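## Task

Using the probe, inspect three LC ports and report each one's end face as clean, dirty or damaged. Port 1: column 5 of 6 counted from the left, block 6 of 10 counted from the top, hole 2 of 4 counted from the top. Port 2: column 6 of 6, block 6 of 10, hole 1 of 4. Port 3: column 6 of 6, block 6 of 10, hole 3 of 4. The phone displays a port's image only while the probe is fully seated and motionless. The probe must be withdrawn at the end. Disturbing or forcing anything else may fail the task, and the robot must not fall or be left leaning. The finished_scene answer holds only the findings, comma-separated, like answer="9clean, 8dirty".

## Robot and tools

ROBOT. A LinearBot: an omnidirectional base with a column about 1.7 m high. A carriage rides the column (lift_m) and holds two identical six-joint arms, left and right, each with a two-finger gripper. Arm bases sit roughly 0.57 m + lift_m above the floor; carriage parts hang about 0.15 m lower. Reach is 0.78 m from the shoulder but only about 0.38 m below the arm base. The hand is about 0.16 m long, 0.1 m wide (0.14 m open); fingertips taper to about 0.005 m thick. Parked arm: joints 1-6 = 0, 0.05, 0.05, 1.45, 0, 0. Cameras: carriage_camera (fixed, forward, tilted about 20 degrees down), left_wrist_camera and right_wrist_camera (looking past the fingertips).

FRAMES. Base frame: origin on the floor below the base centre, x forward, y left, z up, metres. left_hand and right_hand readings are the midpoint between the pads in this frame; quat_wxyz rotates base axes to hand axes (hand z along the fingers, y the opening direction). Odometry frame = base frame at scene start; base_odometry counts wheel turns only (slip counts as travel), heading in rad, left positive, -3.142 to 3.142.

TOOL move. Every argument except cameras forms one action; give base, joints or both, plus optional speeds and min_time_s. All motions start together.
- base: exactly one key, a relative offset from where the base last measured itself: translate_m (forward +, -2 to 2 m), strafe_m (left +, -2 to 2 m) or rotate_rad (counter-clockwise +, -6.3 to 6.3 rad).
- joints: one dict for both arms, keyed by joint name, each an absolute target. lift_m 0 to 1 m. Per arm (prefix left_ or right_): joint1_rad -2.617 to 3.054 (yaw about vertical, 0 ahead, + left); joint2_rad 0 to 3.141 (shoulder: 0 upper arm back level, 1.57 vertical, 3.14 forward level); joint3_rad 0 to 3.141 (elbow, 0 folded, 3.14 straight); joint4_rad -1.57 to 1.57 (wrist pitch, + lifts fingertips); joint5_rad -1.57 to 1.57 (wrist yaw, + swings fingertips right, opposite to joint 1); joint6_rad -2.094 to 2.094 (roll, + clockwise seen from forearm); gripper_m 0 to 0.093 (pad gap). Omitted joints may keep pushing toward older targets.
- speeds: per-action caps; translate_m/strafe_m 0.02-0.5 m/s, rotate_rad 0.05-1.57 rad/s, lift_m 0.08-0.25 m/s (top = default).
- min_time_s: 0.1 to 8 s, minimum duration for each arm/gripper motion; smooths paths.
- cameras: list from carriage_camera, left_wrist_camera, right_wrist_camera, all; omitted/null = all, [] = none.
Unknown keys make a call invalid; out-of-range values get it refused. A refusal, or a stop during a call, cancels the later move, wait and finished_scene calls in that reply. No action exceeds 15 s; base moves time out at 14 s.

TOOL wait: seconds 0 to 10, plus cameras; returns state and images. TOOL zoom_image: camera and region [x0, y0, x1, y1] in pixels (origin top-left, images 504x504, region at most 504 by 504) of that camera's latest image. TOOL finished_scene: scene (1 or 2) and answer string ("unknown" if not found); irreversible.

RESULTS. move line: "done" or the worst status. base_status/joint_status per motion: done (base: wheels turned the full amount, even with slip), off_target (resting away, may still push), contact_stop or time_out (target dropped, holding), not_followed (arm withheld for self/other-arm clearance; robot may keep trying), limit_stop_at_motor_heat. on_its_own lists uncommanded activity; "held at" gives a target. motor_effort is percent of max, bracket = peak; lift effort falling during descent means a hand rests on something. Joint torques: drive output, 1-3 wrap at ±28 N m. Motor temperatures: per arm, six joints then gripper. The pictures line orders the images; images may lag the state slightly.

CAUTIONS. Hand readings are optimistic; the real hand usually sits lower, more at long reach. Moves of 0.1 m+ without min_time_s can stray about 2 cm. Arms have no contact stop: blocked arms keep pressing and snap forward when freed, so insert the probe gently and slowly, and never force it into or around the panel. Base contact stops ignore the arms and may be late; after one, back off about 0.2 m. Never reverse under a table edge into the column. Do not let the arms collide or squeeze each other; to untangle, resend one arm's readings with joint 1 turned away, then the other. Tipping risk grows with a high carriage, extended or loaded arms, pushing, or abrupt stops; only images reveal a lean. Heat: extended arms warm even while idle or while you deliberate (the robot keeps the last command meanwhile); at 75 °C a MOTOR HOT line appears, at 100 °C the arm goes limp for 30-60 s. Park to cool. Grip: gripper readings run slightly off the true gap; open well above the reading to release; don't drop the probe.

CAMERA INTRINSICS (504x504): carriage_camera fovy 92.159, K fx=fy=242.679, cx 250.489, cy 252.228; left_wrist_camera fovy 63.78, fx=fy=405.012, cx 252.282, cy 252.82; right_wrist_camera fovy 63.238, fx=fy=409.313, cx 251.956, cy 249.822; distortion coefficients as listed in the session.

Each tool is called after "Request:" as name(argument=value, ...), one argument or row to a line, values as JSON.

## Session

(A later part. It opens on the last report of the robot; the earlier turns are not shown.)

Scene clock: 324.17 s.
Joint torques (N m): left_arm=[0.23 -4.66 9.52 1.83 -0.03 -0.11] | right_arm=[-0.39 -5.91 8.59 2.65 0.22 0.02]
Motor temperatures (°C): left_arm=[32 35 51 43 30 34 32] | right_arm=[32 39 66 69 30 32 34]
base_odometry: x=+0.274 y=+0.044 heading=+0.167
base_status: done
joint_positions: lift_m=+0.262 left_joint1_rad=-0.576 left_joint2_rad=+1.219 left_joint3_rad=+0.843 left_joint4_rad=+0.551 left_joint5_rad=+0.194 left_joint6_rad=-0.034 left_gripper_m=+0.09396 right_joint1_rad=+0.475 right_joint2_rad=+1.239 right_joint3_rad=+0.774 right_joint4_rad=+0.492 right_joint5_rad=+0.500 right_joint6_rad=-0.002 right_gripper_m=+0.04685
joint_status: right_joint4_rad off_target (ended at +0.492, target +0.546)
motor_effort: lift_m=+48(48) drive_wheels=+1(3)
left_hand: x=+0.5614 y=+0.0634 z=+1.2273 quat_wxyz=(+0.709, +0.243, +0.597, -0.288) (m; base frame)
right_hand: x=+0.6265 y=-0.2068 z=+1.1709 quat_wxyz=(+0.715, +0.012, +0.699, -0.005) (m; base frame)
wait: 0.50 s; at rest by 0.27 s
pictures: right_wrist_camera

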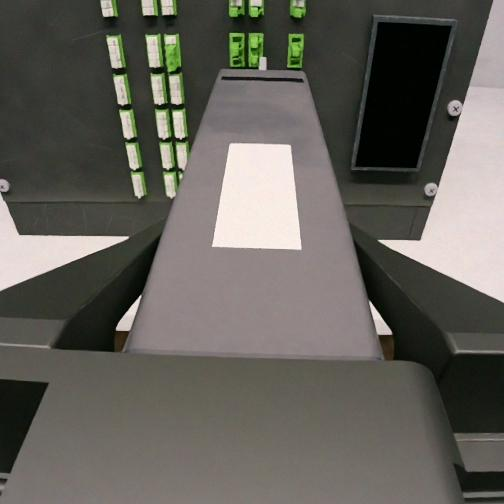

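Request:
move(
  joints={"right_joint4_rad": 0.529, "lift_m": 0.2605},
  base={"strafe_m": 0.009},
  speeds={"strafe_m": 0.03, "lift_m": 0.08},
  cameras=[],
)

Request:
move(
  joints={"right_joint4_rad": 0.544},
  cameras=[],
)

Request:
wait(
  seconds=0.5,
  cameras=["right_wrist_camera"],
)

Request:
zoom_image(
  camera="right_wrist_camera",
  region=[235, 15, 295, 75],
)

Scene clock: 334.07 s.
Joint torques (N m): left_arm=[0.1 -4.56 9.65 1.83 -0.02 -0.08] | right_arm=[-0.25 -5.96 8.5 2.53 0.18 0.03]
Motor temperatures (°C): left_arm=[32 35 51 43 30 34 32] | right_arm=[32 39 66 68 30 32 34]
move: off_target
base_odometry: x=+0.272 y=+0.053 heading=+0.167
base_status: done
joint_positions: lift_m=+0.261 left_joint1_rad=-0.576 left_joint2_rad=+1.219 left_joint3_rad=+0.843 left_joint4_rad=+0.550 left_joint5_rad=+0.194 left_joint6_rad=-0.034 left_gripper_m=+0.09396 right_joint1_rad=+0.473 right_joint2_rad=+1.239 right_joint3_rad=+0.774 right_joint4_rad=+0.486 right_joint5_rad=+0.501 right_joint6_rad=-0.002 right_gripper_m=+0.04685
joint_status: right_joint4_rad off_target (ended at +0.486, target +0.529); the others done
motor_effort: lift_m=+37(37) drive_wheels=+3(6)
left_hand: x=+0.5615 y=+0.0634 z=+1.2264 quat_wxyz=(+0.708, +0.243, +0.597, -0.288) (m; base frame)
right_hand: x=+0.6267 y=-0.2079 z=+1.1687 quat_wxyz=(+0.713, +0.012, +0.701, -0.007) (m; base frame)
pictures: none
No camera images: "cameras" was empty.

Scene clock: 334.47 s.
Joint torques (N m): left_arm=[0.12 -4.59 9.59 1.83 -0.04 -0.1] | right_arm=[-0.34 -5.86 8.49 2.71 0.19 0.02]
Motor temperatures (°C): left_arm=[32 35 51 43 30 34 32] | right_arm=[32 39 66 68 30 32 34]
move: off_target
base_odometry: x=+0.272 y=+0.053 heading=+0.167
base_status: not commanded
joint_positions: lift_m=+0.261 left_joint1_rad=-0.576 left_joint2_rad=+1.219 left_joint3_rad=+0.843 left_joint4_rad=+0.550 left_joint5_rad=+0.194 left_joint6_rad=-0.034 left_gripper_m=+0.09396 right_joint1_rad=+0.473 right_joint2_rad=+1.239 right_joint3_rad=+0.774 right_joint4_rad=+0.486 right_joint5_rad=+0.501 right_joint6_rad=-0.002 right_gripper_m=+0.04685
joint_status: right_joint4_rad off_target (ended at +0.486, target +0.544)
motor_effort: lift_m=+36(37) drive_wheels=+3(3)
left_hand: x=+0.5615 y=+0.0634 z=+1.2264 quat_wxyz=(+0.708, +0.243, +0.597, -0.288) (m; base frame)
right_hand: x=+0.6267 y=-0.2079 z=+1.1687 quat_wxyz=(+0.713, +0.012, +0.701, -0.007) (m; base frame)
pictures: none
No camera images: "cameras" was empty.

Scene clock: 334.97 s.
Joint torques (N m): left_arm=[0.21 -4.62 9.57 1.84 -0.03 -0.11] | right_arm=[-0.31 -5.93 8.55 2.69 0.2 0.02]
Motor temperatures (°C): left_arm=[32 35 51 43 30 34 32] | right_arm=[32 39 66 68 30 32 34]
base_odometry: x=+0.272 y=+0.053 heading=+0.167
base_status: not commanded
joint_positions: lift_m=+0.261 left_joint1_rad=-0.576 left_joint2_rad=+1.219 left_joint3_rad=+0.843 left_joint4_rad=+0.550 left_joint5_rad=+0.194 left_joint6_rad=-0.034 left_gripper_m=+0.09396 right_joint1_rad=+0.473 right_joint2_rad=+1.239 right_joint3_rad=+0.774 right_joint4_rad=+0.486 right_joint5_rad=+0.501 right_joint6_rad=-0.002 right_gripper_m=+0.04685
joint_status: right_joint4_rad off_target (ended at +0.486, target +0.544)
motor_effort: lift_m=+37(37) drive_wheels=+3(3)
left_hand: x=+0.5615 y=+0.0634 z=+1.2264 quat_wxyz=(+0.708, +0.243, +0.597, -0.288) (m; base frame)
right_hand: x=+0.6267 y=-0.2079 z=+1.1687 quat_wxyz=(+0.713, +0.012, +0.701, -0.007) (m; base frame)
wait: 0.50 s; at rest by 0.27 s
pictures: right_wrist_camera

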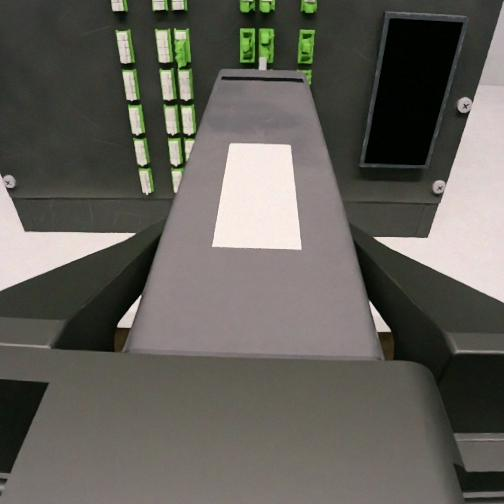

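Scaled by 8.400.

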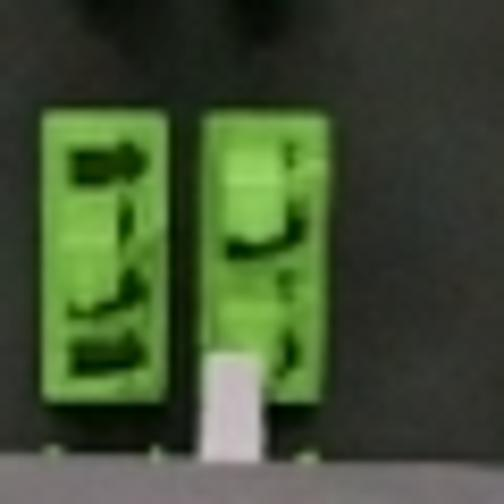

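Request:
move(
  base={"translate_m": 0.02},
  speeds={"translate_m": 0.04},
  cameras=[],
)

Request:
wait(
  seconds=0.5,
  cameras=["right_wrist_camera"],
)

Request:
zoom_image(
  camera="right_wrist_camera",
  region=[240, 25, 290, 75],
)

Scene clock: 338.67 s.
Joint torques (N m): left_arm=[0.14 -4.67 9.59 1.86 -0.06 -0.11] | right_arm=[-0.32 -5.96 8.47 2.72 0.2 0.03]
Motor temperatures (°C): left_arm=[32 35 51 43 30 34 32] | right_arm=[32 39 66 69 30 32 34]
move: done
base_odometry: x=+0.292 y=+0.056 heading=+0.167
base_status: done
joint_positions: lift_m=+0.261 left_joint1_rad=-0.576 left_joint2_rad=+1.219 left_joint3_rad=+0.843 left_joint4_rad=+0.550 left_joint5_rad=+0.194 left_joint6_rad=-0.034 left_gripper_m=+0.09396 right_joint1_rad=+0.473 right_joint2_rad=+1.239 right_joint3_rad=+0.774 right_joint4_rad=+0.486 right_joint5_rad=+0.501 right_joint6_rad=-0.002 right_gripper_m=+0.04685
joint_status: not commanded
motor_effort: lift_m=+37(37) drive_wheels=+3(6)
left_hand: x=+0.5615 y=+0.0634 z=+1.2264 quat_wxyz=(+0.708, +0.243, +0.597, -0.288) (m; base frame)
right_hand: x=+0.6267 y=-0.2079 z=+1.1688 quat_wxyz=(+0.713, +0.012, +0.701, -0.007) (m; base frame)
pictures: none
No camera images: "cameras" was empty.

Scene clock: 339.17 s.
Joint torques (N m): left_arm=[0.17 -4.64 9.54 1.84 -0.02 -0.11] | right_arm=[-0.31 -5.91 8.57 2.67 0.2 0.04]
Motor temperatures (°C): left_arm=[32 35 51 43 30 34 32] | right_arm=[32 39 66 69 30 32 34]
base_odometry: x=+0.292 y=+0.056 heading=+0.167
base_status: done
joint_positions: lift_m=+0.261 left_joint1_rad=-0.576 left_joint2_rad=+1.219 left_joint3_rad=+0.843 left_joint4_rad=+0.550 left_joint5_rad=+0.194 left_joint6_rad=-0.034 left_gripper_m=+0.09396 right_joint1_rad=+0.473 right_joint2_rad=+1.239 right_joint3_rad=+0.774 right_joint4_rad=+0.486 right_joint5_rad=+0.501 right_joint6_rad=-0.002 right_gripper_m=+0.04685
joint_status: not commanded
motor_effort: lift_m=+36(37) drive_wheels=+3(6)
left_hand: x=+0.5615 y=+0.0634 z=+1.2264 quat_wxyz=(+0.708, +0.243, +0.597, -0.288) (m; base frame)
right_hand: x=+0.6267 y=-0.2079 z=+1.1688 quat_wxyz=(+0.713, +0.012, +0.701, -0.007) (m; base frame)
wait: 0.50 s; at rest by 0.27 s
pictures: right_wrist_camera

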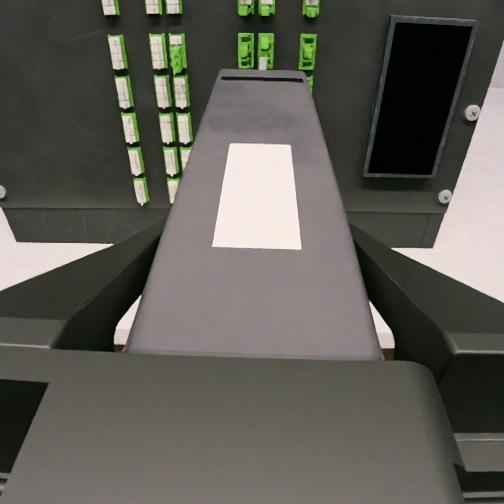

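Scaled by 10.080.

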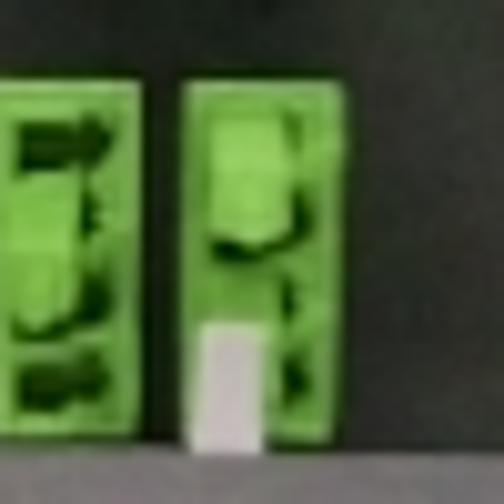

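Request:
move(
  base={"translate_m": -0.008},
  joints={"lift_m": 0.2616},
  speeds={"translate_m": 0.04, "lift_m": 0.08},
  cameras=[],
)

Request:
move(
  base={"strafe_m": -0.002},
  speeds={"strafe_m": 0.03},
  cameras=[],
)

Request:
wait(
  seconds=0.5,
  cameras=["right_wrist_camera"],
)

Request:
zoom_image(
  camera="right_wrist_camera",
  region=[240, 25, 290, 75],
)

Scene clock: 345.70 s.
Joint torques (N m): left_arm=[0.13 -4.66 9.58 1.79 -0.03 -0.11] | right_arm=[-0.58 -5.87 8.62 2.7 0.22 0]
Motor temperatures (°C): left_arm=[32 35 51 43 30 34 32] | right_arm=[32 39 66 69 30 32 34]
move: done
base_odometry: x=+0.284 y=+0.055 heading=+0.167
base_status: done
joint_positions: lift_m=+0.261 left_joint1_rad=-0.576 left_joint2_rad=+1.219 left_joint3_rad=+0.843 left_joint4_rad=+0.550 left_joint5_rad=+0.194 left_joint6_rad=-0.034 left_gripper_m=+0.09396 right_joint1_rad=+0.473 right_joint2_rad=+1.240 right_joint3_rad=+0.774 right_joint4_rad=+0.486 right_joint5_rad=+0.501 right_joint6_rad=-0.002 right_gripper_m=+0.04685
joint_status: all done
motor_effort: lift_m=+47(51) drive_wheels=-4(5)
left_hand: x=+0.5615 y=+0.0634 z=+1.2268 quat_wxyz=(+0.708, +0.243, +0.597, -0.288) (m; base frame)
right_hand: x=+0.6268 y=-0.2078 z=+1.1690 quat_wxyz=(+0.713, +0.012, +0.701, -0.007) (m; base frame)
pictures: none
No camera images: "cameras" was empty.

Scene clock: 346.40 s.
Joint torques (N m): left_arm=[0.32 -4.63 9.61 1.84 -0.04 -0.1] | right_arm=[-0.42 -5.91 8.76 2.7 0.17 0.01]
Motor temperatures (°C): left_arm=[32 35 51 43 30 34 32] | right_arm=[32 39 66 69 30 32 34]
move: done
base_odometry: x=+0.285 y=+0.053 heading=+0.167
base_status: done
joint_positions: lift_m=+0.261 left_joint1_rad=-0.577 left_joint2_rad=+1.219 left_joint3_rad=+0.843 left_joint4_rad=+0.550 left_joint5_rad=+0.195 left_joint6_rad=-0.034 left_gripper_m=+0.09396 right_joint1_rad=+0.471 right_joint2_rad=+1.240 right_joint3_rad=+0.774 right_joint4_rad=+0.486 right_joint5_rad=+0.502 right_joint6_rad=-0.002 right_gripper_m=+0.04685
joint_status: not commanded
motor_effort: lift_m=+47(47) drive_wheels=-5(8)
left_hand: x=+0.5610 y=+0.0628 z=+1.2268 quat_wxyz=(+0.708, +0.243, +0.597, -0.289) (m; base frame)
right_hand: x=+0.6270 y=-0.2088 z=+1.1690 quat_wxyz=(+0.713, +0.014, +0.701, -0.008) (m; base frame)
pictures: none
No camera images: "cameras" was empty.

Scene clock: 346.90 s.
Joint torques (N m): left_arm=[0.24 -4.63 9.57 1.84 -0.05 -0.11] | right_arm=[0.09 -5.89 8.49 2.71 0.2 0.03]
Motor temperatures (°C): left_arm=[32 35 51 43 30 34 32] | right_arm=[32 39 66 69 30 32 34]
base_odometry: x=+0.285 y=+0.053 heading=+0.167
base_status: done
joint_positions: lift_m=+0.261 left_joint1_rad=-0.577 left_joint2_rad=+1.219 left_joint3_rad=+0.843 left_joint4_rad=+0.550 left_joint5_rad=+0.195 left_joint6_rad=-0.034 left_gripper_m=+0.09396 right_joint1_rad=+0.471 right_joint2_rad=+1.240 right_joint3_rad=+0.774 right_joint4_rad=+0.486 right_joint5_rad=+0.502 right_joint6_rad=-0.002 right_gripper_m=+0.04685
joint_status: not commanded
motor_effort: lift_m=+47(47) drive_wheels=-5(8)
left_hand: x=+0.5610 y=+0.0628 z=+1.2268 quat_wxyz=(+0.708, +0.243, +0.597, -0.289) (m; base frame)
right_hand: x=+0.6270 y=-0.2088 z=+1.1690 quat_wxyz=(+0.713, +0.014, +0.701, -0.008) (m; base frame)
wait: 0.50 s; at rest by 0.27 s
pictures: right_wrist_camera

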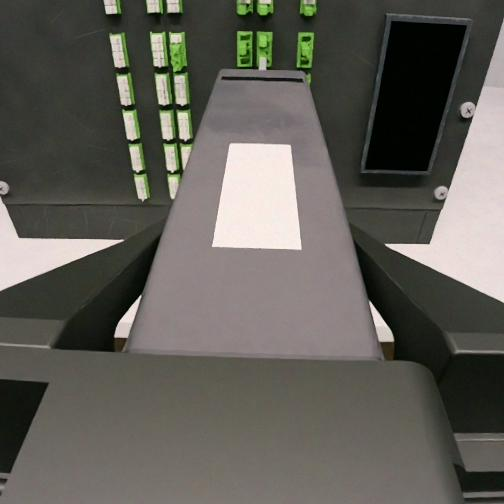

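Scaled by 10.080.

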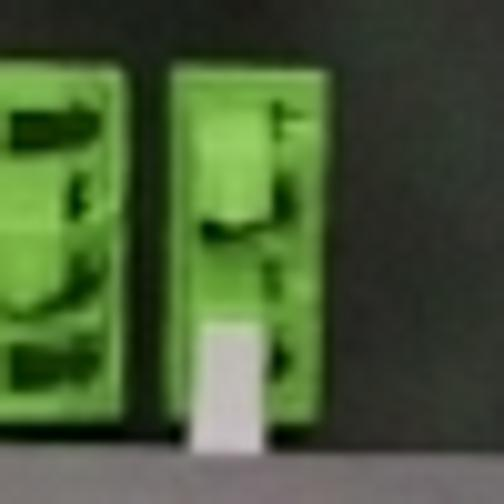

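Request:
move(
  joints={"lift_m": 0.2622},
  speeds={"lift_m": 0.08},
  cameras=[],
)

Request:
move(
  base={"translate_m": 0.02},
  speeds={"translate_m": 0.03},
  cameras=[],
)

Request:
wait(
  seconds=0.5,
  cameras=["right_wrist_camera"],
)

Request:
zoom_image(
  camera="right_wrist_camera",
  region=[240, 25, 290, 75],
)

Scene clock: 350.33 s.
Joint torques (N m): left_arm=[0.24 -4.59 9.46 1.86 -0.04 -0.11] | right_arm=[-0.17 -5.94 8.58 2.7 0.17 0.01]
Motor temperatures (°C): left_arm=[32 35 52 43 30 34 32] | right_arm=[32 39 66 70 30 32 34]
move: done
base_odometry: x=+0.285 y=+0.053 heading=+0.167
base_status: not commanded
joint_positions: lift_m=+0.262 left_joint1_rad=-0.577 left_joint2_rad=+1.219 left_joint3_rad=+0.843 left_joint4_rad=+0.550 left_joint5_rad=+0.195 left_joint6_rad=-0.034 left_gripper_m=+0.09396 right_joint1_rad=+0.471 right_joint2_rad=+1.240 right_joint3_rad=+0.774 right_joint4_rad=+0.486 right_joint5_rad=+0.502 right_joint6_rad=-0.002 right_gripper_m=+0.04685
joint_status: all done
motor_effort: lift_m=+50(53) drive_wheels=-5(5)
left_hand: x=+0.5610 y=+0.0628 z=+1.2272 quat_wxyz=(+0.708, +0.243, +0.597, -0.289) (m; base frame)
right_hand: x=+0.6270 y=-0.2088 z=+1.1694 quat_wxyz=(+0.713, +0.014, +0.701, -0.008) (m; base frame)
pictures: none
No camera images: "cameras" was empty.

Scene clock: 351.50 s.
Joint torques (N m): left_arm=[0.24 -4.82 9.51 1.84 -0.03 -0.1] | right_arm=[-0.25 -5.71 8.65 2.66 0.19 0.03]
Motor temperatures (°C): left_arm=[32 35 52 43 30 34 32] | right_arm=[32 39 67 70 30 32 34]
move: done
base_odometry: x=+0.304 y=+0.056 heading=+0.167
base_status: done
joint_positions: lift_m=+0.262 left_joint1_rad=-0.577 left_joint2_rad=+1.219 left_joint3_rad=+0.843 left_joint4_rad=+0.550 left_joint5_rad=+0.195 left_joint6_rad=-0.034 left_gripper_m=+0.09396 right_joint1_rad=+0.471 right_joint2_rad=+1.240 right_joint3_rad=+0.774 right_joint4_rad=+0.486 right_joint5_rad=+0.502 right_joint6_rad=-0.002 right_gripper_m=+0.04685
joint_status: not commanded
motor_effort: lift_m=+50(51) drive_wheels=+4(9)
left_hand: x=+0.5610 y=+0.0628 z=+1.2272 quat_wxyz=(+0.708, +0.243, +0.597, -0.289) (m; base frame)
right_hand: x=+0.6270 y=-0.2088 z=+1.1695 quat_wxyz=(+0.713, +0.014, +0.701, -0.008) (m; base frame)
pictures: none
No camera images: "cameras" was empty.

Scene clock: 352.00 s.
Joint torques (N m): left_arm=[0.35 -4.62 9.57 1.81 -0.03 -0.1] | right_arm=[-0.24 -6.04 8.55 2.7 0.21 0.02]
Motor temperatures (°C): left_arm=[32 35 52 43 30 34 32] | right_arm=[32 39 67 70 30 32 34]
base_odometry: x=+0.304 y=+0.056 heading=+0.167
base_status: done
joint_positions: lift_m=+0.262 left_joint1_rad=-0.577 left_joint2_rad=+1.219 left_joint3_rad=+0.843 left_joint4_rad=+0.550 left_joint5_rad=+0.195 left_joint6_rad=-0.034 left_gripper_m=+0.09396 right_joint1_rad=+0.471 right_joint2_rad=+1.240 right_joint3_rad=+0.774 right_joint4_rad=+0.486 right_joint5_rad=+0.502 right_joint6_rad=-0.002 right_gripper_m=+0.04685
joint_status: not commanded
motor_effort: lift_m=+50(51) drive_wheels=+4(9)
left_hand: x=+0.5610 y=+0.0628 z=+1.2272 quat_wxyz=(+0.708, +0.243, +0.597, -0.289) (m; base frame)
right_hand: x=+0.6270 y=-0.2088 z=+1.1695 quat_wxyz=(+0.713, +0.014, +0.701, -0.008) (m; base frame)
wait: 0.50 s; at rest by 0.27 s
pictures: right_wrist_camera

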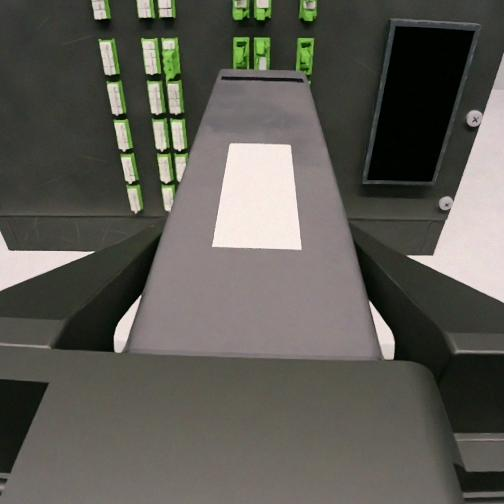

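Scaled by 10.080.

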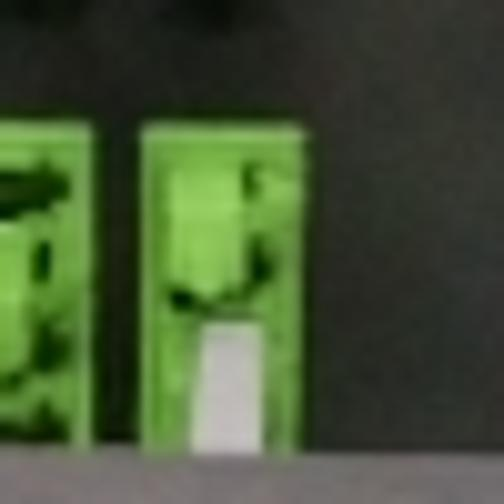

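Request:
move(
  joints={"right_joint5_rad": 0.483},
  cameras=[],
)

Request:
move(
  joints={"right_joint5_rad": 0.493},
  cameras=[],
)

Request:
wait(
  seconds=0.4,
  cameras=["right_wrist_camera"],
)

Request:
zoom_image(
  camera="right_wrist_camera",
  region=[240, 25, 290, 75],
)

Scene clock: 354.23 s.
Joint torques (N m): left_arm=[0.23 -4.66 9.57 1.84 -0.04 -0.1] | right_arm=[-0.09 -5.96 8.57 2.7 0.01 0.02]
Motor temperatures (°C): left_arm=[32 35 52 43 30 34 32] | right_arm=[32 39 67 70 30 32 34]
move: done
base_odometry: x=+0.304 y=+0.056 heading=+0.167
base_status: not commanded
joint_positions: lift_m=+0.262 left_joint1_rad=-0.577 left_joint2_rad=+1.219 left_joint3_rad=+0.843 left_joint4_rad=+0.550 left_joint5_rad=+0.195 left_joint6_rad=-0.034 left_gripper_m=+0.09396 right_joint1_rad=+0.471 right_joint2_rad=+1.240 right_joint3_rad=+0.774 right_joint4_rad=+0.486 right_joint5_rad=+0.496 right_joint6_rad=-0.002 right_gripper_m=+0.04685
joint_status: all done
motor_effort: lift_m=+50(50) drive_wheels=+4(4)
left_hand: x=+0.5610 y=+0.0628 z=+1.2272 quat_wxyz=(+0.708, +0.243, +0.597, -0.289) (m; base frame)
right_hand: x=+0.6270 y=-0.2078 z=+1.1695 quat_wxyz=(+0.713, +0.012, +0.701, -0.006) (m; base frame)
pictures: none
No camera images: "cameras" was empty.

Scene clock: 354.53 s.
Joint torques (N m): left_arm=[0.28 -4.66 9.57 1.82 -0.05 -0.1] | right_arm=[-0.21 -5.93 8.54 2.7 0.14 0.04]
Motor temperatures (°C): left_arm=[32 35 52 43 30 34 32] | right_arm=[32 39 67 70 30 32 34]
move: done
base_odometry: x=+0.304 y=+0.056 heading=+0.167
base_status: not commanded
joint_positions: lift_m=+0.262 left_joint1_rad=-0.577 left_joint2_rad=+1.219 left_joint3_rad=+0.843 left_joint4_rad=+0.550 left_joint5_rad=+0.195 left_joint6_rad=-0.034 left_gripper_m=+0.09396 right_joint1_rad=+0.471 right_joint2_rad=+1.240 right_joint3_rad=+0.774 right_joint4_rad=+0.486 right_joint5_rad=+0.496 right_joint6_rad=-0.002 right_gripper_m=+0.04685
joint_status: all done
motor_effort: lift_m=+50(50) drive_wheels=+4(4)
left_hand: x=+0.5610 y=+0.0628 z=+1.2272 quat_wxyz=(+0.708, +0.243, +0.597, -0.289) (m; base frame)
right_hand: x=+0.6270 y=-0.2078 z=+1.1695 quat_wxyz=(+0.713, +0.012, +0.701, -0.006) (m; base frame)
pictures: none
No camera images: "cameras" was empty.

Scene clock: 354.93 s.
Joint torques (N m): left_arm=[0.24 -4.64 9.58 1.82 -0.04 -0.11] | right_arm=[-0.16 -5.9 8.55 2.68 0.15 0.04]
Motor temperatures (°C): left_arm=[32 35 52 43 30 34 32] | right_arm=[32 39 67 70 30 32 34]
base_odometry: x=+0.304 y=+0.056 heading=+0.167
base_status: not commanded
joint_positions: lift_m=+0.262 left_joint1_rad=-0.577 left_joint2_rad=+1.219 left_joint3_rad=+0.843 left_joint4_rad=+0.550 left_joint5_rad=+0.195 left_joint6_rad=-0.034 left_gripper_m=+0.09396 right_joint1_rad=+0.471 right_joint2_rad=+1.240 right_joint3_rad=+0.774 right_joint4_rad=+0.486 right_joint5_rad=+0.496 right_joint6_rad=-0.002 right_gripper_m=+0.04685
joint_status: all done
motor_effort: lift_m=+50(50) drive_wheels=+4(4)
left_hand: x=+0.5610 y=+0.0628 z=+1.2272 quat_wxyz=(+0.708, +0.243, +0.597, -0.289) (m; base frame)
right_hand: x=+0.6270 y=-0.2078 z=+1.1695 quat_wxyz=(+0.713, +0.012, +0.701, -0.006) (m; base frame)
wait: 0.40 s; at rest by 0.27 s
pictures: right_wrist_camera

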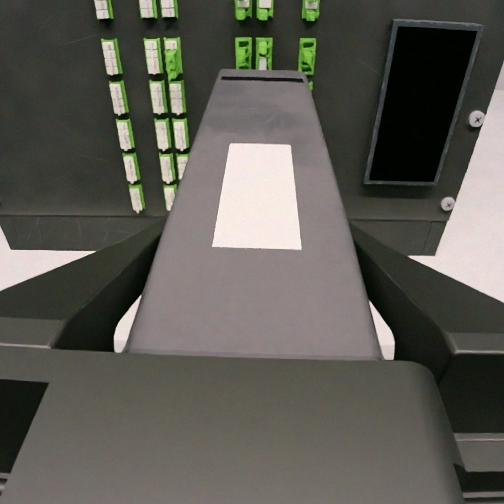

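Scaled by 10.080.

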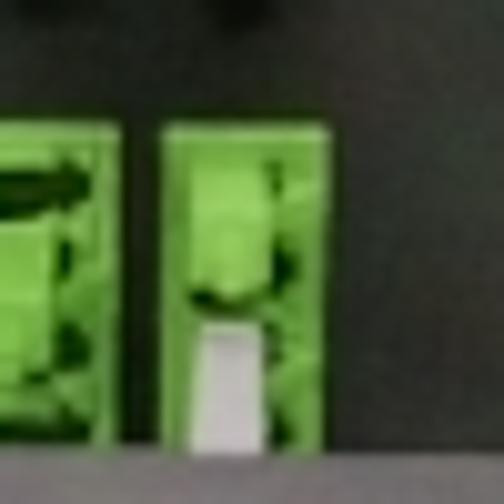

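Request:
move(
  base={"translate_m": 0.012},
  speeds={"translate_m": 0.03},
  cameras=[],
)

Request:
wait(
  seconds=0.4,
  cameras=["right_wrist_camera"],
)

Request:
zoom_image(
  camera="right_wrist_camera",
  region=[240, 25, 290, 75],
)

Scene clock: 357.30 s.
Joint torques (N m): left_arm=[0.17 -4.62 9.51 1.83 -0.05 -0.07] | right_arm=[-0.38 -6.01 8.47 2.69 0.12 0.04]
Motor temperatures (°C): left_arm=[32 35 52 43 30 34 32] | right_arm=[32 39 67 70 30 32 34]
move: done
base_odometry: x=+0.316 y=+0.058 heading=+0.167
base_status: done
joint_positions: lift_m=+0.262 left_joint1_rad=-0.577 left_joint2_rad=+1.219 left_joint3_rad=+0.843 left_joint4_rad=+0.550 left_joint5_rad=+0.195 left_joint6_rad=-0.034 left_gripper_m=+0.09396 right_joint1_rad=+0.471 right_joint2_rad=+1.240 right_joint3_rad=+0.774 right_joint4_rad=+0.487 right_joint5_rad=+0.496 right_joint6_rad=-0.002 right_gripper_m=+0.04685
joint_status: not commanded
motor_effort: lift_m=+50(50) drive_wheels=+4(8)
left_hand: x=+0.5610 y=+0.0628 z=+1.2271 quat_wxyz=(+0.708, +0.243, +0.597, -0.289) (m; base frame)
right_hand: x=+0.6271 y=-0.2078 z=+1.1696 quat_wxyz=(+0.714, +0.012, +0.700, -0.006) (m; base frame)
pictures: none
No camera images: "cameras" was empty.

Scene clock: 357.70 s.
Joint torques (N m): left_arm=[0.29 -4.71 9.61 1.82 -0.05 -0.11] | right_arm=[-0.18 -5.9 8.53 2.67 0.15 0.05]
Motor temperatures (°C): left_arm=[32 35 52 43 30 34 32] | right_arm=[32 39 67 70 30 32 34]
base_odometry: x=+0.316 y=+0.058 heading=+0.167
base_status: done
joint_positions: lift_m=+0.262 left_joint1_rad=-0.577 left_joint2_rad=+1.219 left_joint3_rad=+0.843 left_joint4_rad=+0.550 left_joint5_rad=+0.195 left_joint6_rad=-0.034 left_gripper_m=+0.09396 right_joint1_rad=+0.471 right_joint2_rad=+1.240 right_joint3_rad=+0.774 right_joint4_rad=+0.487 right_joint5_rad=+0.496 right_joint6_rad=-0.002 right_gripper_m=+0.04685
joint_status: not commanded
motor_effort: lift_m=+50(50) drive_wheels=+4(8)
left_hand: x=+0.5610 y=+0.0628 z=+1.2271 quat_wxyz=(+0.708, +0.243, +0.597, -0.289) (m; base frame)
right_hand: x=+0.6271 y=-0.2078 z=+1.1696 quat_wxyz=(+0.714, +0.012, +0.700, -0.006) (m; base frame)
wait: 0.40 s; at rest by 0.27 s
pictures: right_wrist_camera

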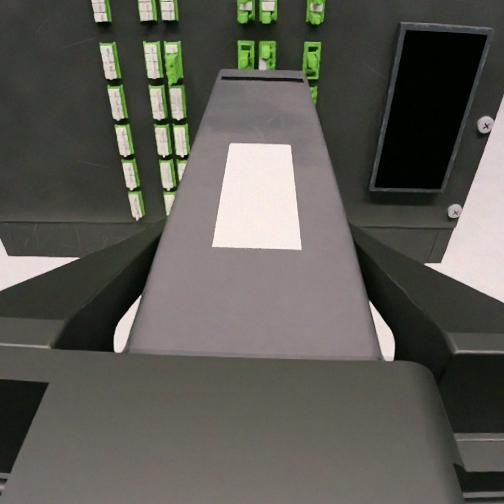

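Scaled by 10.080.

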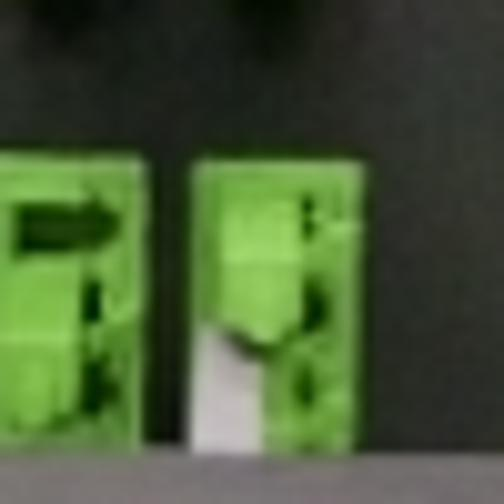

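Request:
move(
  joints={"right_joint5_rad": 0.515},
  cameras=[],
)

Request:
move(
  joints={"right_joint5_rad": 0.504},
  base={"translate_m": 0.005},
  speeds={"translate_m": 0.02},
  cameras=[],
)

Request:
wait(
  seconds=0.4,
  cameras=["right_wrist_camera"],
)

Request:
zoom_image(
  camera="right_wrist_camera",
  region=[240, 25, 290, 75],
)

Scene clock: 359.80 s.
Joint torques (N m): left_arm=[0.25 -4.67 9.55 1.83 -0.04 -0.11] | right_arm=[-0.14 -6.01 8.47 2.67 0.31 0.05]
Motor temperatures (°C): left_arm=[32 35 52 43 30 34 32] | right_arm=[32 39 67 70 30 32 34]
move: done
base_odometry: x=+0.316 y=+0.058 heading=+0.167
base_status: not commanded
joint_positions: lift_m=+0.262 left_joint1_rad=-0.577 left_joint2_rad=+1.219 left_joint3_rad=+0.843 left_joint4_rad=+0.550 left_joint5_rad=+0.195 left_joint6_rad=-0.034 left_gripper_m=+0.09396 right_joint1_rad=+0.471 right_joint2_rad=+1.240 right_joint3_rad=+0.774 right_joint4_rad=+0.487 right_joint5_rad=+0.501 right_joint6_rad=-0.002 right_gripper_m=+0.04685
joint_status: all done
motor_effort: lift_m=+51(51) drive_wheels=+4(4)
left_hand: x=+0.5610 y=+0.0628 z=+1.2271 quat_wxyz=(+0.708, +0.243, +0.597, -0.289) (m; base frame)
right_hand: x=+0.6271 y=-0.2086 z=+1.1696 quat_wxyz=(+0.714, +0.014, +0.700, -0.008) (m; base frame)
pictures: none
No camera images: "cameras" was empty.

Scene clock: 360.43 s.
Joint torques (N m): left_arm=[0.29 -4.72 9.68 1.84 -0.05 -0.11] | right_arm=[-0.27 -6.28 8.43 2.65 0.18 0.02]
Motor temperatures (°C): left_arm=[32 35 52 43 30 34 32] | right_arm=[32 39 67 70 30 32 34]
move: done
base_odometry: x=+0.321 y=+0.059 heading=+0.167
base_status: done
joint_positions: lift_m=+0.262 left_joint1_rad=-0.577 left_joint2_rad=+1.219 left_joint3_rad=+0.843 left_joint4_rad=+0.550 left_joint5_rad=+0.195 left_joint6_rad=-0.034 left_gripper_m=+0.09396 right_joint1_rad=+0.471 right_joint2_rad=+1.240 right_joint3_rad=+0.774 right_joint4_rad=+0.489 right_joint5_rad=+0.503 right_joint6_rad=-0.002 right_gripper_m=+0.04685
joint_status: all done
motor_effort: lift_m=+50(50) drive_wheels=+3(8)
left_hand: x=+0.5610 y=+0.0628 z=+1.2271 quat_wxyz=(+0.708, +0.243, +0.597, -0.289) (m; base frame)
right_hand: x=+0.6271 y=-0.2090 z=+1.1699 quat_wxyz=(+0.714, +0.015, +0.700, -0.008) (m; base frame)
pictures: none
No camera images: "cameras" was empty.

Scene clock: 360.83 s.
Joint torques (N m): left_arm=[0.34 -4.55 9.57 1.83 -0.03 -0.11] | right_arm=[-0.29 -6.12 8.46 2.64 0.2 0.03]
Motor temperatures (°C): left_arm=[32 35 52 43 30 34 32] | right_arm=[32 39 67 70 30 32 34]
base_odometry: x=+0.321 y=+0.059 heading=+0.167
base_status: done
joint_positions: lift_m=+0.262 left_joint1_rad=-0.577 left_joint2_rad=+1.219 left_joint3_rad=+0.843 left_joint4_rad=+0.550 left_joint5_rad=+0.195 left_joint6_rad=-0.034 left_gripper_m=+0.09396 right_joint1_rad=+0.471 right_joint2_rad=+1.240 right_joint3_rad=+0.774 right_joint4_rad=+0.489 right_joint5_rad=+0.503 right_joint6_rad=-0.002 right_gripper_m=+0.04685
joint_status: all done
motor_effort: lift_m=+50(50) drive_wheels=+3(8)
left_hand: x=+0.5610 y=+0.0628 z=+1.2271 quat_wxyz=(+0.708, +0.243, +0.597, -0.289) (m; base frame)
right_hand: x=+0.6271 y=-0.2090 z=+1.1699 quat_wxyz=(+0.714, +0.015, +0.700, -0.008) (m; base frame)
wait: 0.40 s; at rest by 0.27 s
pictures: right_wrist_camera

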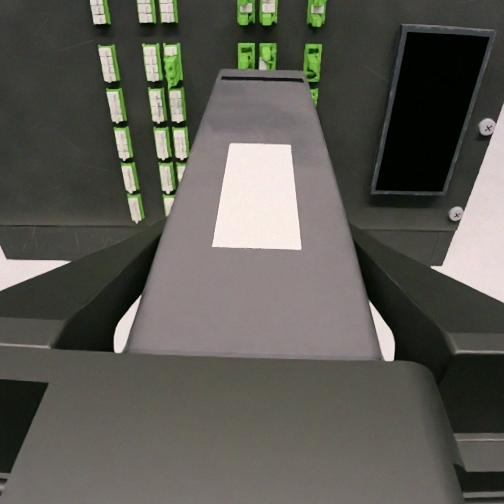

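Scaled by 10.080.

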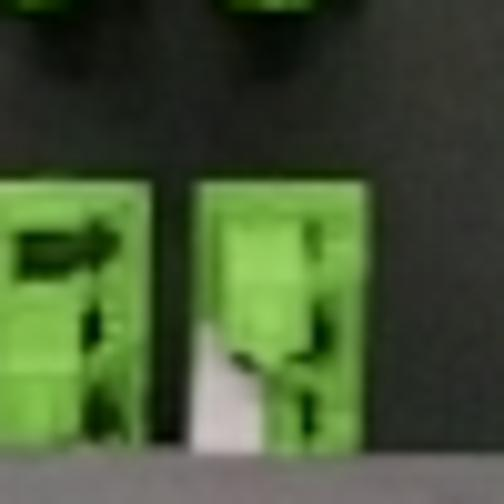

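Request:
move(
  base={"strafe_m": -0.002},
  speeds={"strafe_m": 0.02},
  cameras=[],
)

Request:
wait(
  seconds=0.4,
  cameras=["right_wrist_camera"],
)

Request:
zoom_image(
  camera="right_wrist_camera",
  region=[240, 25, 290, 75],
)

Scene clock: 364.73 s.
Joint torques (N m): left_arm=[0.14 -4.62 9.55 1.82 -0.06 -0.1] | right_arm=[-0.2 -5.91 8.65 2.66 0.18 0.03]
Motor temperatures (°C): left_arm=[32 35 52 43 30 34 32] | right_arm=[32 40 67 69 30 32 34]
move: done
base_odometry: x=+0.321 y=+0.057 heading=+0.168
base_status: done
joint_positions: lift_m=+0.262 left_joint1_rad=-0.577 left_joint2_rad=+1.219 left_joint3_rad=+0.843 left_joint4_rad=+0.549 left_joint5_rad=+0.196 left_joint6_rad=-0.034 left_gripper_m=+0.09396 right_joint1_rad=+0.471 right_joint2_rad=+1.240 right_joint3_rad=+0.774 right_joint4_rad=+0.489 right_joint5_rad=+0.500 right_joint6_rad=-0.002 right_gripper_m=+0.04685
joint_status: not commanded
motor_effort: lift_m=+50(50) drive_wheels=-6(10)
left_hand: x=+0.5608 y=+0.0626 z=+1.2270 quat_wxyz=(+0.708, +0.244, +0.597, -0.289) (m; base frame)
right_hand: x=+0.6271 y=-0.2085 z=+1.1699 quat_wxyz=(+0.714, +0.013, +0.700, -0.007) (m; base frame)
pictures: none
No camera images: "cameras" was empty.

Scene clock: 365.13 s.
Joint torques (N m): left_arm=[0.27 -4.66 9.48 1.85 -0.05 -0.1] | right_arm=[-0.12 -5.85 8.49 2.67 0.21 0.02]
Motor temperatures (°C): left_arm=[32 35 52 43 30 34 32] | right_arm=[32 40 67 69 30 32 34]
base_odometry: x=+0.321 y=+0.057 heading=+0.168
base_status: done
joint_positions: lift_m=+0.262 left_joint1_rad=-0.577 left_joint2_rad=+1.219 left_joint3_rad=+0.843 left_joint4_rad=+0.549 left_joint5_rad=+0.196 left_joint6_rad=-0.034 left_gripper_m=+0.09396 right_joint1_rad=+0.471 right_joint2_rad=+1.240 right_joint3_rad=+0.774 right_joint4_rad=+0.489 right_joint5_rad=+0.500 right_joint6_rad=-0.002 right_gripper_m=+0.04685
joint_status: not commanded
motor_effort: lift_m=+51(50) drive_wheels=-5(10)
left_hand: x=+0.5608 y=+0.0626 z=+1.2270 quat_wxyz=(+0.708, +0.244, +0.597, -0.289) (m; base frame)
right_hand: x=+0.6271 y=-0.2085 z=+1.1699 quat_wxyz=(+0.714, +0.013, +0.700, -0.007) (m; base frame)
wait: 0.40 s; at rest by 0.27 s
pictures: right_wrist_camera

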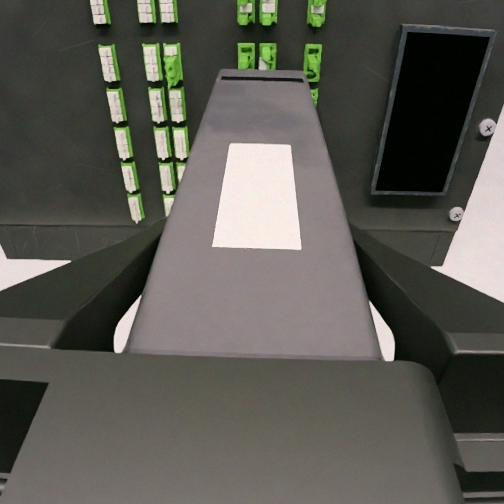

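Scaled by 10.080.

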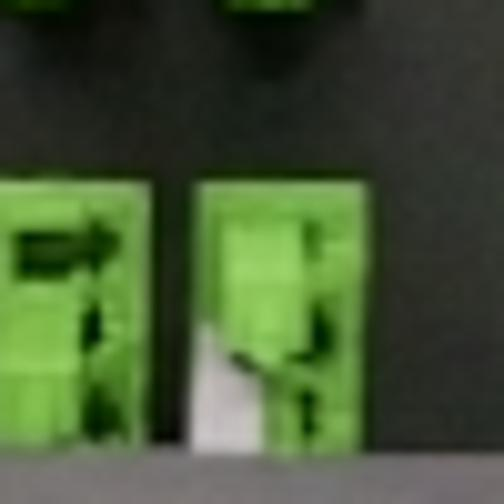

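Request:
move(
  base={"translate_m": -0.034},
  speeds={"translate_m": 0.04},
  cameras=[],
)

Request:
wait(
  seconds=0.4,
  cameras=["right_wrist_camera"],
)

Request:
zoom_image(
  camera="right_wrist_camera",
  region=[240, 25, 290, 75],
)

Scene clock: 368.83 s.
Joint torques (N m): left_arm=[0.27 -4.56 9.66 1.84 -0.06 -0.1] | right_arm=[-0.17 -5.87 8.44 2.64 0.23 0.01]
Motor temperatures (°C): left_arm=[32 35 52 43 30 34 32] | right_arm=[32 40 67 69 30 32 34]
move: done
base_odometry: x=+0.287 y=+0.052 heading=+0.168
base_status: done
joint_positions: lift_m=+0.262 left_joint1_rad=-0.577 left_joint2_rad=+1.219 left_joint3_rad=+0.843 left_joint4_rad=+0.549 left_joint5_rad=+0.196 left_joint6_rad=-0.034 left_gripper_m=+0.09396 right_joint1_rad=+0.471 right_joint2_rad=+1.240 right_joint3_rad=+0.774 right_joint4_rad=+0.489 right_joint5_rad=+0.500 right_joint6_rad=-0.002 right_gripper_m=+0.04685
joint_status: not commanded
motor_effort: lift_m=+50(50) drive_wheels=-6(9)
left_hand: x=+0.5608 y=+0.0626 z=+1.2270 quat_wxyz=(+0.708, +0.244, +0.597, -0.289) (m; base frame)
right_hand: x=+0.6271 y=-0.2085 z=+1.1699 quat_wxyz=(+0.714, +0.013, +0.700, -0.007) (m; base frame)
pictures: none
No camera images: "cameras" was empty.

Scene clock: 369.23 s.
Joint torques (N m): left_arm=[0.32 -4.59 9.54 1.82 -0.07 -0.11] | right_arm=[-0.1 -6.01 8.58 2.65 0.25 0.04]
Motor temperatures (°C): left_arm=[32 35 52 43 30 34 32] | right_arm=[32 40 67 69 30 32 34]
base_odometry: x=+0.287 y=+0.052 heading=+0.168
base_status: done
joint_positions: lift_m=+0.262 left_joint1_rad=-0.577 left_joint2_rad=+1.219 left_joint3_rad=+0.843 left_joint4_rad=+0.549 left_joint5_rad=+0.196 left_joint6_rad=-0.034 left_gripper_m=+0.09396 right_joint1_rad=+0.471 right_joint2_rad=+1.240 right_joint3_rad=+0.774 right_joint4_rad=+0.489 right_joint5_rad=+0.500 right_joint6_rad=-0.002 right_gripper_m=+0.04685
joint_status: not commanded
motor_effort: lift_m=+50(50) drive_wheels=-6(9)
left_hand: x=+0.5608 y=+0.0626 z=+1.2270 quat_wxyz=(+0.708, +0.244, +0.597, -0.289) (m; base frame)
right_hand: x=+0.6271 y=-0.2085 z=+1.1699 quat_wxyz=(+0.714, +0.013, +0.700, -0.007) (m; base frame)
wait: 0.40 s; at rest by 0.27 s
pictures: right_wrist_camera

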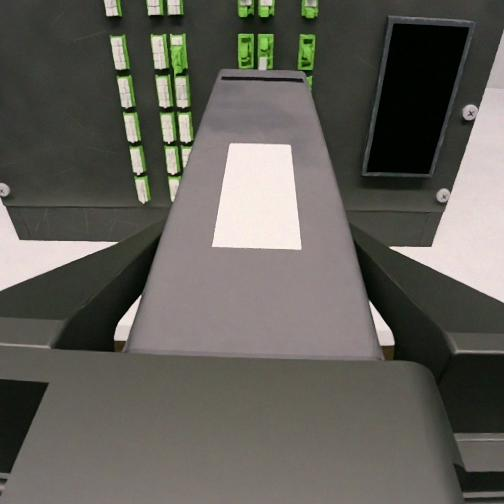

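Scaled by 10.080.

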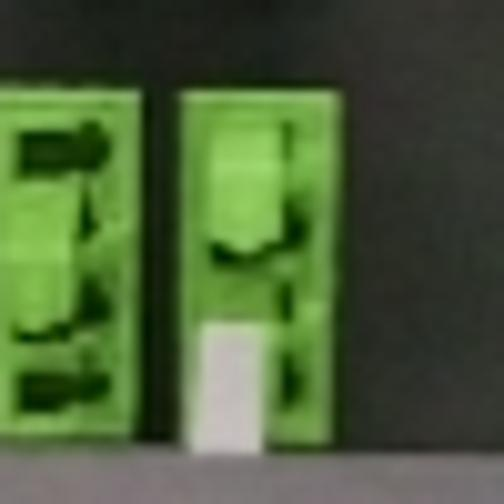

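Request:
move(
  joints={"lift_m": 0.2605},
  base={"strafe_m": -0.0025},
  speeds={"strafe_m": 0.03, "lift_m": 0.08},
  cameras=[],
)

Request:
move(
  base={"translate_m": 0.01},
  speeds={"translate_m": 0.03},
  cameras=[],
)

Request:
wait(
  seconds=0.4,
  cameras=["right_wrist_camera"],
)

Request:
zoom_image(
  camera="right_wrist_camera",
  region=[240, 25, 290, 75],
)

Scene clock: 372.60 s.
Joint torques (N m): left_arm=[0.31 -4.67 9.61 1.86 -0.06 -0.09] | right_arm=[-0.09 -5.96 8.46 2.67 0.2 0.01]
Motor temperatures (°C): left_arm=[32 35 52 43 30 34 32] | right_arm=[32 40 67 69 30 32 34]
move: done
base_odometry: x=+0.288 y=+0.049 heading=+0.168
base_status: done
joint_positions: lift_m=+0.261 left_joint1_rad=-0.577 left_joint2_rad=+1.219 left_joint3_rad=+0.843 left_joint4_rad=+0.549 left_joint5_rad=+0.196 left_joint6_rad=-0.034 left_gripper_m=+0.09396 right_joint1_rad=+0.470 right_joint2_rad=+1.241 right_joint3_rad=+0.774 right_joint4_rad=+0.488 right_joint5_rad=+0.504 right_joint6_rad=-0.002 right_gripper_m=+0.04685
joint_status: all done
motor_effort: lift_m=+37(37) drive_wheels=-6(8)
left_hand: x=+0.5608 y=+0.0625 z=+1.2262 quat_wxyz=(+0.708, +0.244, +0.597, -0.289) (m; base frame)
right_hand: x=+0.6273 y=-0.2095 z=+1.1687 quat_wxyz=(+0.714, +0.015, +0.700, -0.009) (m; base frame)
pictures: none
No camera images: "cameras" was empty.

Scene clock: 373.47 s.
Joint torques (N m): left_arm=[0.43 -4.66 9.57 1.86 -0.07 -0.12] | right_arm=[-0.03 -6.11 8.54 2.65 0.17 0.04]
Motor temperatures (°C): left_arm=[32 35 52 43 30 34 32] | right_arm=[32 40 67 69 30 32 34]
move: done
base_odometry: x=+0.298 y=+0.051 heading=+0.168
base_status: done
joint_positions: lift_m=+0.261 left_joint1_rad=-0.577 left_joint2_rad=+1.219 left_joint3_rad=+0.843 left_joint4_rad=+0.549 left_joint5_rad=+0.196 left_joint6_rad=-0.034 left_gripper_m=+0.09396 right_joint1_rad=+0.470 right_joint2_rad=+1.241 right_joint3_rad=+0.774 right_joint4_rad=+0.489 right_joint5_rad=+0.503 right_joint6_rad=-0.002 right_gripper_m=+0.04685
joint_status: not commanded
motor_effort: lift_m=+37(37) drive_wheels=+5(7)
left_hand: x=+0.5608 y=+0.0625 z=+1.2262 quat_wxyz=(+0.708, +0.244, +0.597, -0.289) (m; base frame)
right_hand: x=+0.6273 y=-0.2094 z=+1.1689 quat_wxyz=(+0.714, +0.015, +0.700, -0.009) (m; base frame)
pictures: none
No camera images: "cameras" was empty.

Scene clock: 373.87 s.
Joint torques (N m): left_arm=[0.34 -4.62 9.62 1.84 -0.06 -0.11] | right_arm=[0.01 -6.09 8.47 2.69 0.18 0.02]
Motor temperatures (°C): left_arm=[32 35 52 43 30 34 32] | right_arm=[32 40 67 69 30 32 34]
base_odometry: x=+0.298 y=+0.051 heading=+0.168
base_status: done
joint_positions: lift_m=+0.261 left_joint1_rad=-0.577 left_joint2_rad=+1.219 left_joint3_rad=+0.843 left_joint4_rad=+0.549 left_joint5_rad=+0.196 left_joint6_rad=-0.034 left_gripper_m=+0.09396 right_joint1_rad=+0.470 right_joint2_rad=+1.241 right_joint3_rad=+0.774 right_joint4_rad=+0.489 right_joint5_rad=+0.503 right_joint6_rad=-0.002 right_gripper_m=+0.04685
joint_status: not commanded
motor_effort: lift_m=+37(37) drive_wheels=+5(7)
left_hand: x=+0.5608 y=+0.0625 z=+1.2262 quat_wxyz=(+0.708, +0.244, +0.597, -0.289) (m; base frame)
right_hand: x=+0.6273 y=-0.2094 z=+1.1689 quat_wxyz=(+0.714, +0.015, +0.700, -0.009) (m; base frame)
wait: 0.40 s; at rest by 0.27 s
pictures: right_wrist_camera

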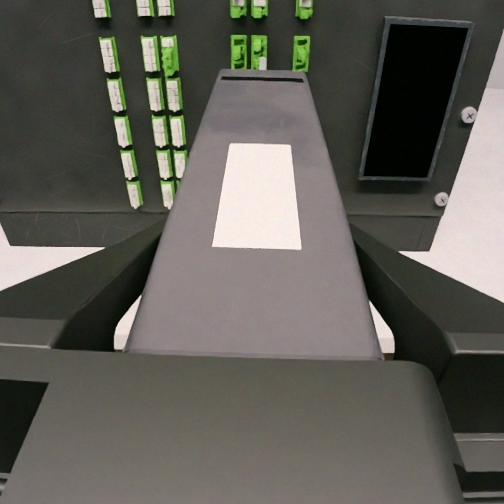

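Scaled by 10.080.

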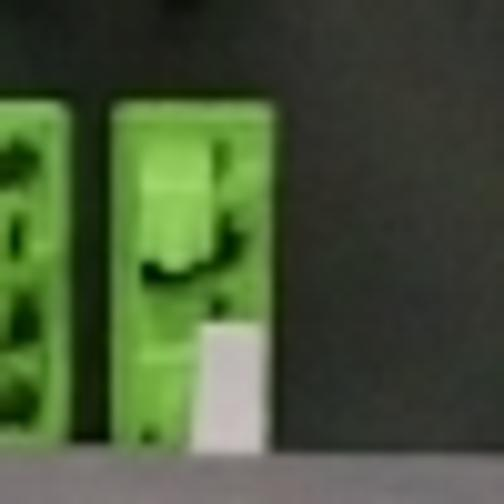

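Request:
move(
  base={"translate_m": -0.01},
  joints={"right_joint5_rad": 0.482},
  speeds={"translate_m": 0.03},
  cameras=[],
)

Request:
move(
  base={"strafe_m": 0.002},
  joints={"right_joint5_rad": 0.492},
  speeds={"strafe_m": 0.03},
  cameras=[],
)

Request:
wait(
  seconds=0.4,
  cameras=["right_wrist_camera"],
)

Request:
zoom_image(
  camera="right_wrist_camera",
  region=[240, 25, 290, 75],
)

Scene clock: 379.43 s.
Joint torques (N m): left_arm=[0.29 -4.64 9.55 1.86 -0.04 -0.12] | right_arm=[-0.23 -6 8.35 2.68 0.05 0.05]
Motor temperatures (°C): left_arm=[32 35 52 43 30 34 32] | right_arm=[32 40 67 69 30 32 35]
move: done
base_odometry: x=+0.288 y=+0.049 heading=+0.168
base_status: done
joint_positions: lift_m=+0.261 left_joint1_rad=-0.577 left_joint2_rad=+1.219 left_joint3_rad=+0.843 left_joint4_rad=+0.549 left_joint5_rad=+0.196 left_joint6_rad=-0.034 left_gripper_m=+0.09396 right_joint1_rad=+0.470 right_joint2_rad=+1.241 right_joint3_rad=+0.774 right_joint4_rad=+0.489 right_joint5_rad=+0.492 right_joint6_rad=-0.002 right_gripper_m=+0.04685
joint_status: all done
motor_effort: lift_m=+37(37) drive_wheels=-5(8)
left_hand: x=+0.5608 y=+0.0625 z=+1.2262 quat_wxyz=(+0.708, +0.244, +0.597, -0.289) (m; base frame)
right_hand: x=+0.6274 y=-0.2075 z=+1.1688 quat_wxyz=(+0.714, +0.011, +0.700, -0.005) (m; base frame)
pictures: none
No camera images: "cameras" was empty.

Scene clock: 380.03 s.
Joint torques (N m): left_arm=[0.21 -4.6 9.55 1.87 -0.04 -0.1] | right_arm=[0.06 -6.01 8.57 2.66 0.21 0.02]
Motor temperatures (°C): left_arm=[32 35 52 43 30 34 32] | right_arm=[32 40 67 69 30 32 35]
move: done
base_odometry: x=+0.287 y=+0.051 heading=+0.168
base_status: done
joint_positions: lift_m=+0.261 left_joint1_rad=-0.577 left_joint2_rad=+1.219 left_joint3_rad=+0.843 left_joint4_rad=+0.549 left_joint5_rad=+0.195 left_joint6_rad=-0.034 left_gripper_m=+0.09396 right_joint1_rad=+0.471 right_joint2_rad=+1.241 right_joint3_rad=+0.774 right_joint4_rad=+0.489 right_joint5_rad=+0.492 right_joint6_rad=-0.002 right_gripper_m=+0.04685
joint_status: all done
motor_effort: lift_m=+37(37) drive_wheels=+0(5)
left_hand: x=+0.5610 y=+0.0627 z=+1.2262 quat_wxyz=(+0.708, +0.244, +0.597, -0.289) (m; base frame)
right_hand: x=+0.6274 y=-0.2071 z=+1.1688 quat_wxyz=(+0.714, +0.010, +0.700, -0.005) (m; base frame)
pictures: none
No camera images: "cameras" was empty.

Scene clock: 380.43 s.
Joint torques (N m): left_arm=[0.25 -4.6 9.55 1.83 -0.05 -0.09] | right_arm=[0.01 -6.12 8.43 2.68 0.19 0.03]
Motor temperatures (°C): left_arm=[32 35 52 43 30 34 32] | right_arm=[32 40 67 69 30 32 35]
base_odometry: x=+0.287 y=+0.051 heading=+0.168
base_status: done
joint_positions: lift_m=+0.261 left_joint1_rad=-0.577 left_joint2_rad=+1.219 left_joint3_rad=+0.843 left_joint4_rad=+0.549 left_joint5_rad=+0.195 left_joint6_rad=-0.034 left_gripper_m=+0.09396 right_joint1_rad=+0.471 right_joint2_rad=+1.241 right_joint3_rad=+0.774 right_joint4_rad=+0.489 right_joint5_rad=+0.492 right_joint6_rad=-0.002 right_gripper_m=+0.04685
joint_status: all done
motor_effort: lift_m=+36(37) drive_wheels=+1(5)
left_hand: x=+0.5610 y=+0.0627 z=+1.2262 quat_wxyz=(+0.708, +0.244, +0.597, -0.289) (m; base frame)
right_hand: x=+0.6274 y=-0.2071 z=+1.1688 quat_wxyz=(+0.714, +0.010, +0.700, -0.005) (m; base frame)
wait: 0.40 s; at rest by 0.27 s
pictures: right_wrist_camera

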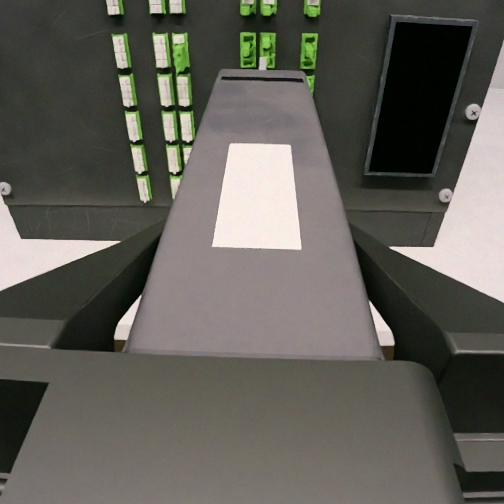

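Scaled by 10.080.

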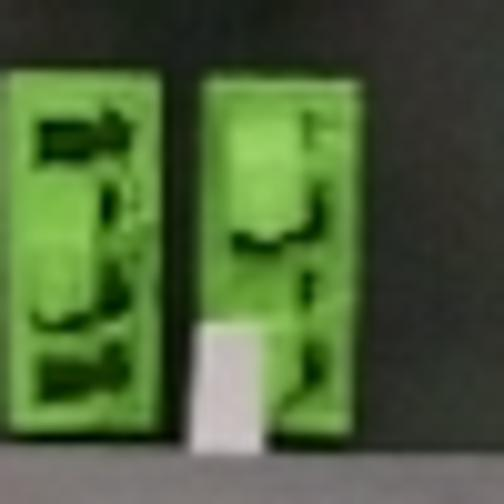

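Request:
move(
  base={"translate_m": 0.01},
  speeds={"translate_m": 0.03},
  cameras=[],
)

Request:
wait(
  seconds=0.4,
  cameras=["right_wrist_camera"],
)

Request:
zoom_image(
  camera="right_wrist_camera",
  region=[240, 25, 290, 75],
)

Scene clock: 383.87 s.
Joint torques (N m): left_arm=[0.36 -4.59 9.46 1.87 -0.06 -0.1] | right_arm=[-0.2 -6.28 8.4 2.62 0.22 0.03]
Motor temperatures (°C): left_arm=[32 35 52 43 30 34 32] | right_arm=[32 40 67 69 30 32 35]
move: done
base_odometry: x=+0.297 y=+0.053 heading=+0.168
base_status: done
joint_positions: lift_m=+0.261 left_joint1_rad=-0.577 left_joint2_rad=+1.219 left_joint3_rad=+0.843 left_joint4_rad=+0.549 left_joint5_rad=+0.195 left_joint6_rad=-0.034 left_gripper_m=+0.09396 right_joint1_rad=+0.471 right_joint2_rad=+1.242 right_joint3_rad=+0.774 right_joint4_rad=+0.490 right_joint5_rad=+0.492 right_joint6_rad=-0.002 right_gripper_m=+0.04685
joint_status: not commanded
motor_effort: lift_m=+37(37) drive_wheels=+5(6)
left_hand: x=+0.5610 y=+0.0627 z=+1.2262 quat_wxyz=(+0.708, +0.244, +0.597, -0.289) (m; base frame)
right_hand: x=+0.6274 y=-0.2071 z=+1.1688 quat_wxyz=(+0.714, +0.011, +0.700, -0.005) (m; base frame)
pictures: none
No camera images: "cameras" was empty.

Scene clock: 384.27 s.
Joint torques (N m): left_arm=[0.21 -4.62 9.63 1.84 -0.04 -0.1] | right_arm=[-0.18 -6.28 8.47 2.7 0.19 0.01]
Motor temperatures (°C): left_arm=[32 35 52 43 30 34 32] | right_arm=[32 40 67 69 30 32 35]
base_odometry: x=+0.297 y=+0.053 heading=+0.168
base_status: done
joint_positions: lift_m=+0.261 left_joint1_rad=-0.577 left_joint2_rad=+1.219 left_joint3_rad=+0.843 left_joint4_rad=+0.549 left_joint5_rad=+0.195 left_joint6_rad=-0.034 left_gripper_m=+0.09396 right_joint1_rad=+0.471 right_joint2_rad=+1.242 right_joint3_rad=+0.774 right_joint4_rad=+0.490 right_joint5_rad=+0.492 right_joint6_rad=-0.002 right_gripper_m=+0.04685
joint_status: not commanded
motor_effort: lift_m=+37(37) drive_wheels=+5(6)
left_hand: x=+0.5610 y=+0.0627 z=+1.2262 quat_wxyz=(+0.708, +0.244, +0.597, -0.289) (m; base frame)
right_hand: x=+0.6274 y=-0.2071 z=+1.1688 quat_wxyz=(+0.714, +0.011, +0.700, -0.005) (m; base frame)
wait: 0.40 s; at rest by 0.27 s
pictures: right_wrist_camera

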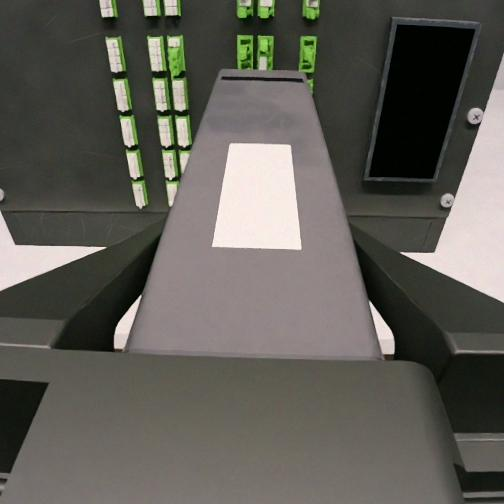

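Scaled by 10.080.

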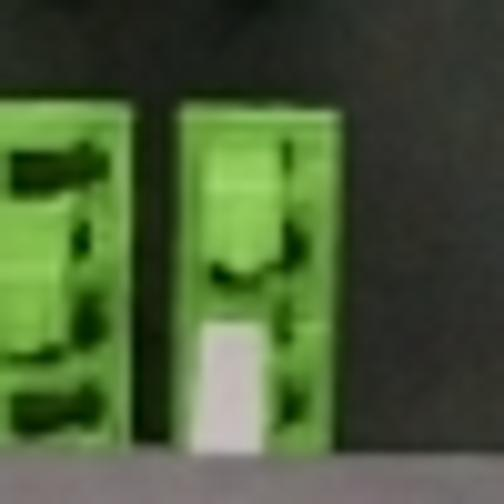

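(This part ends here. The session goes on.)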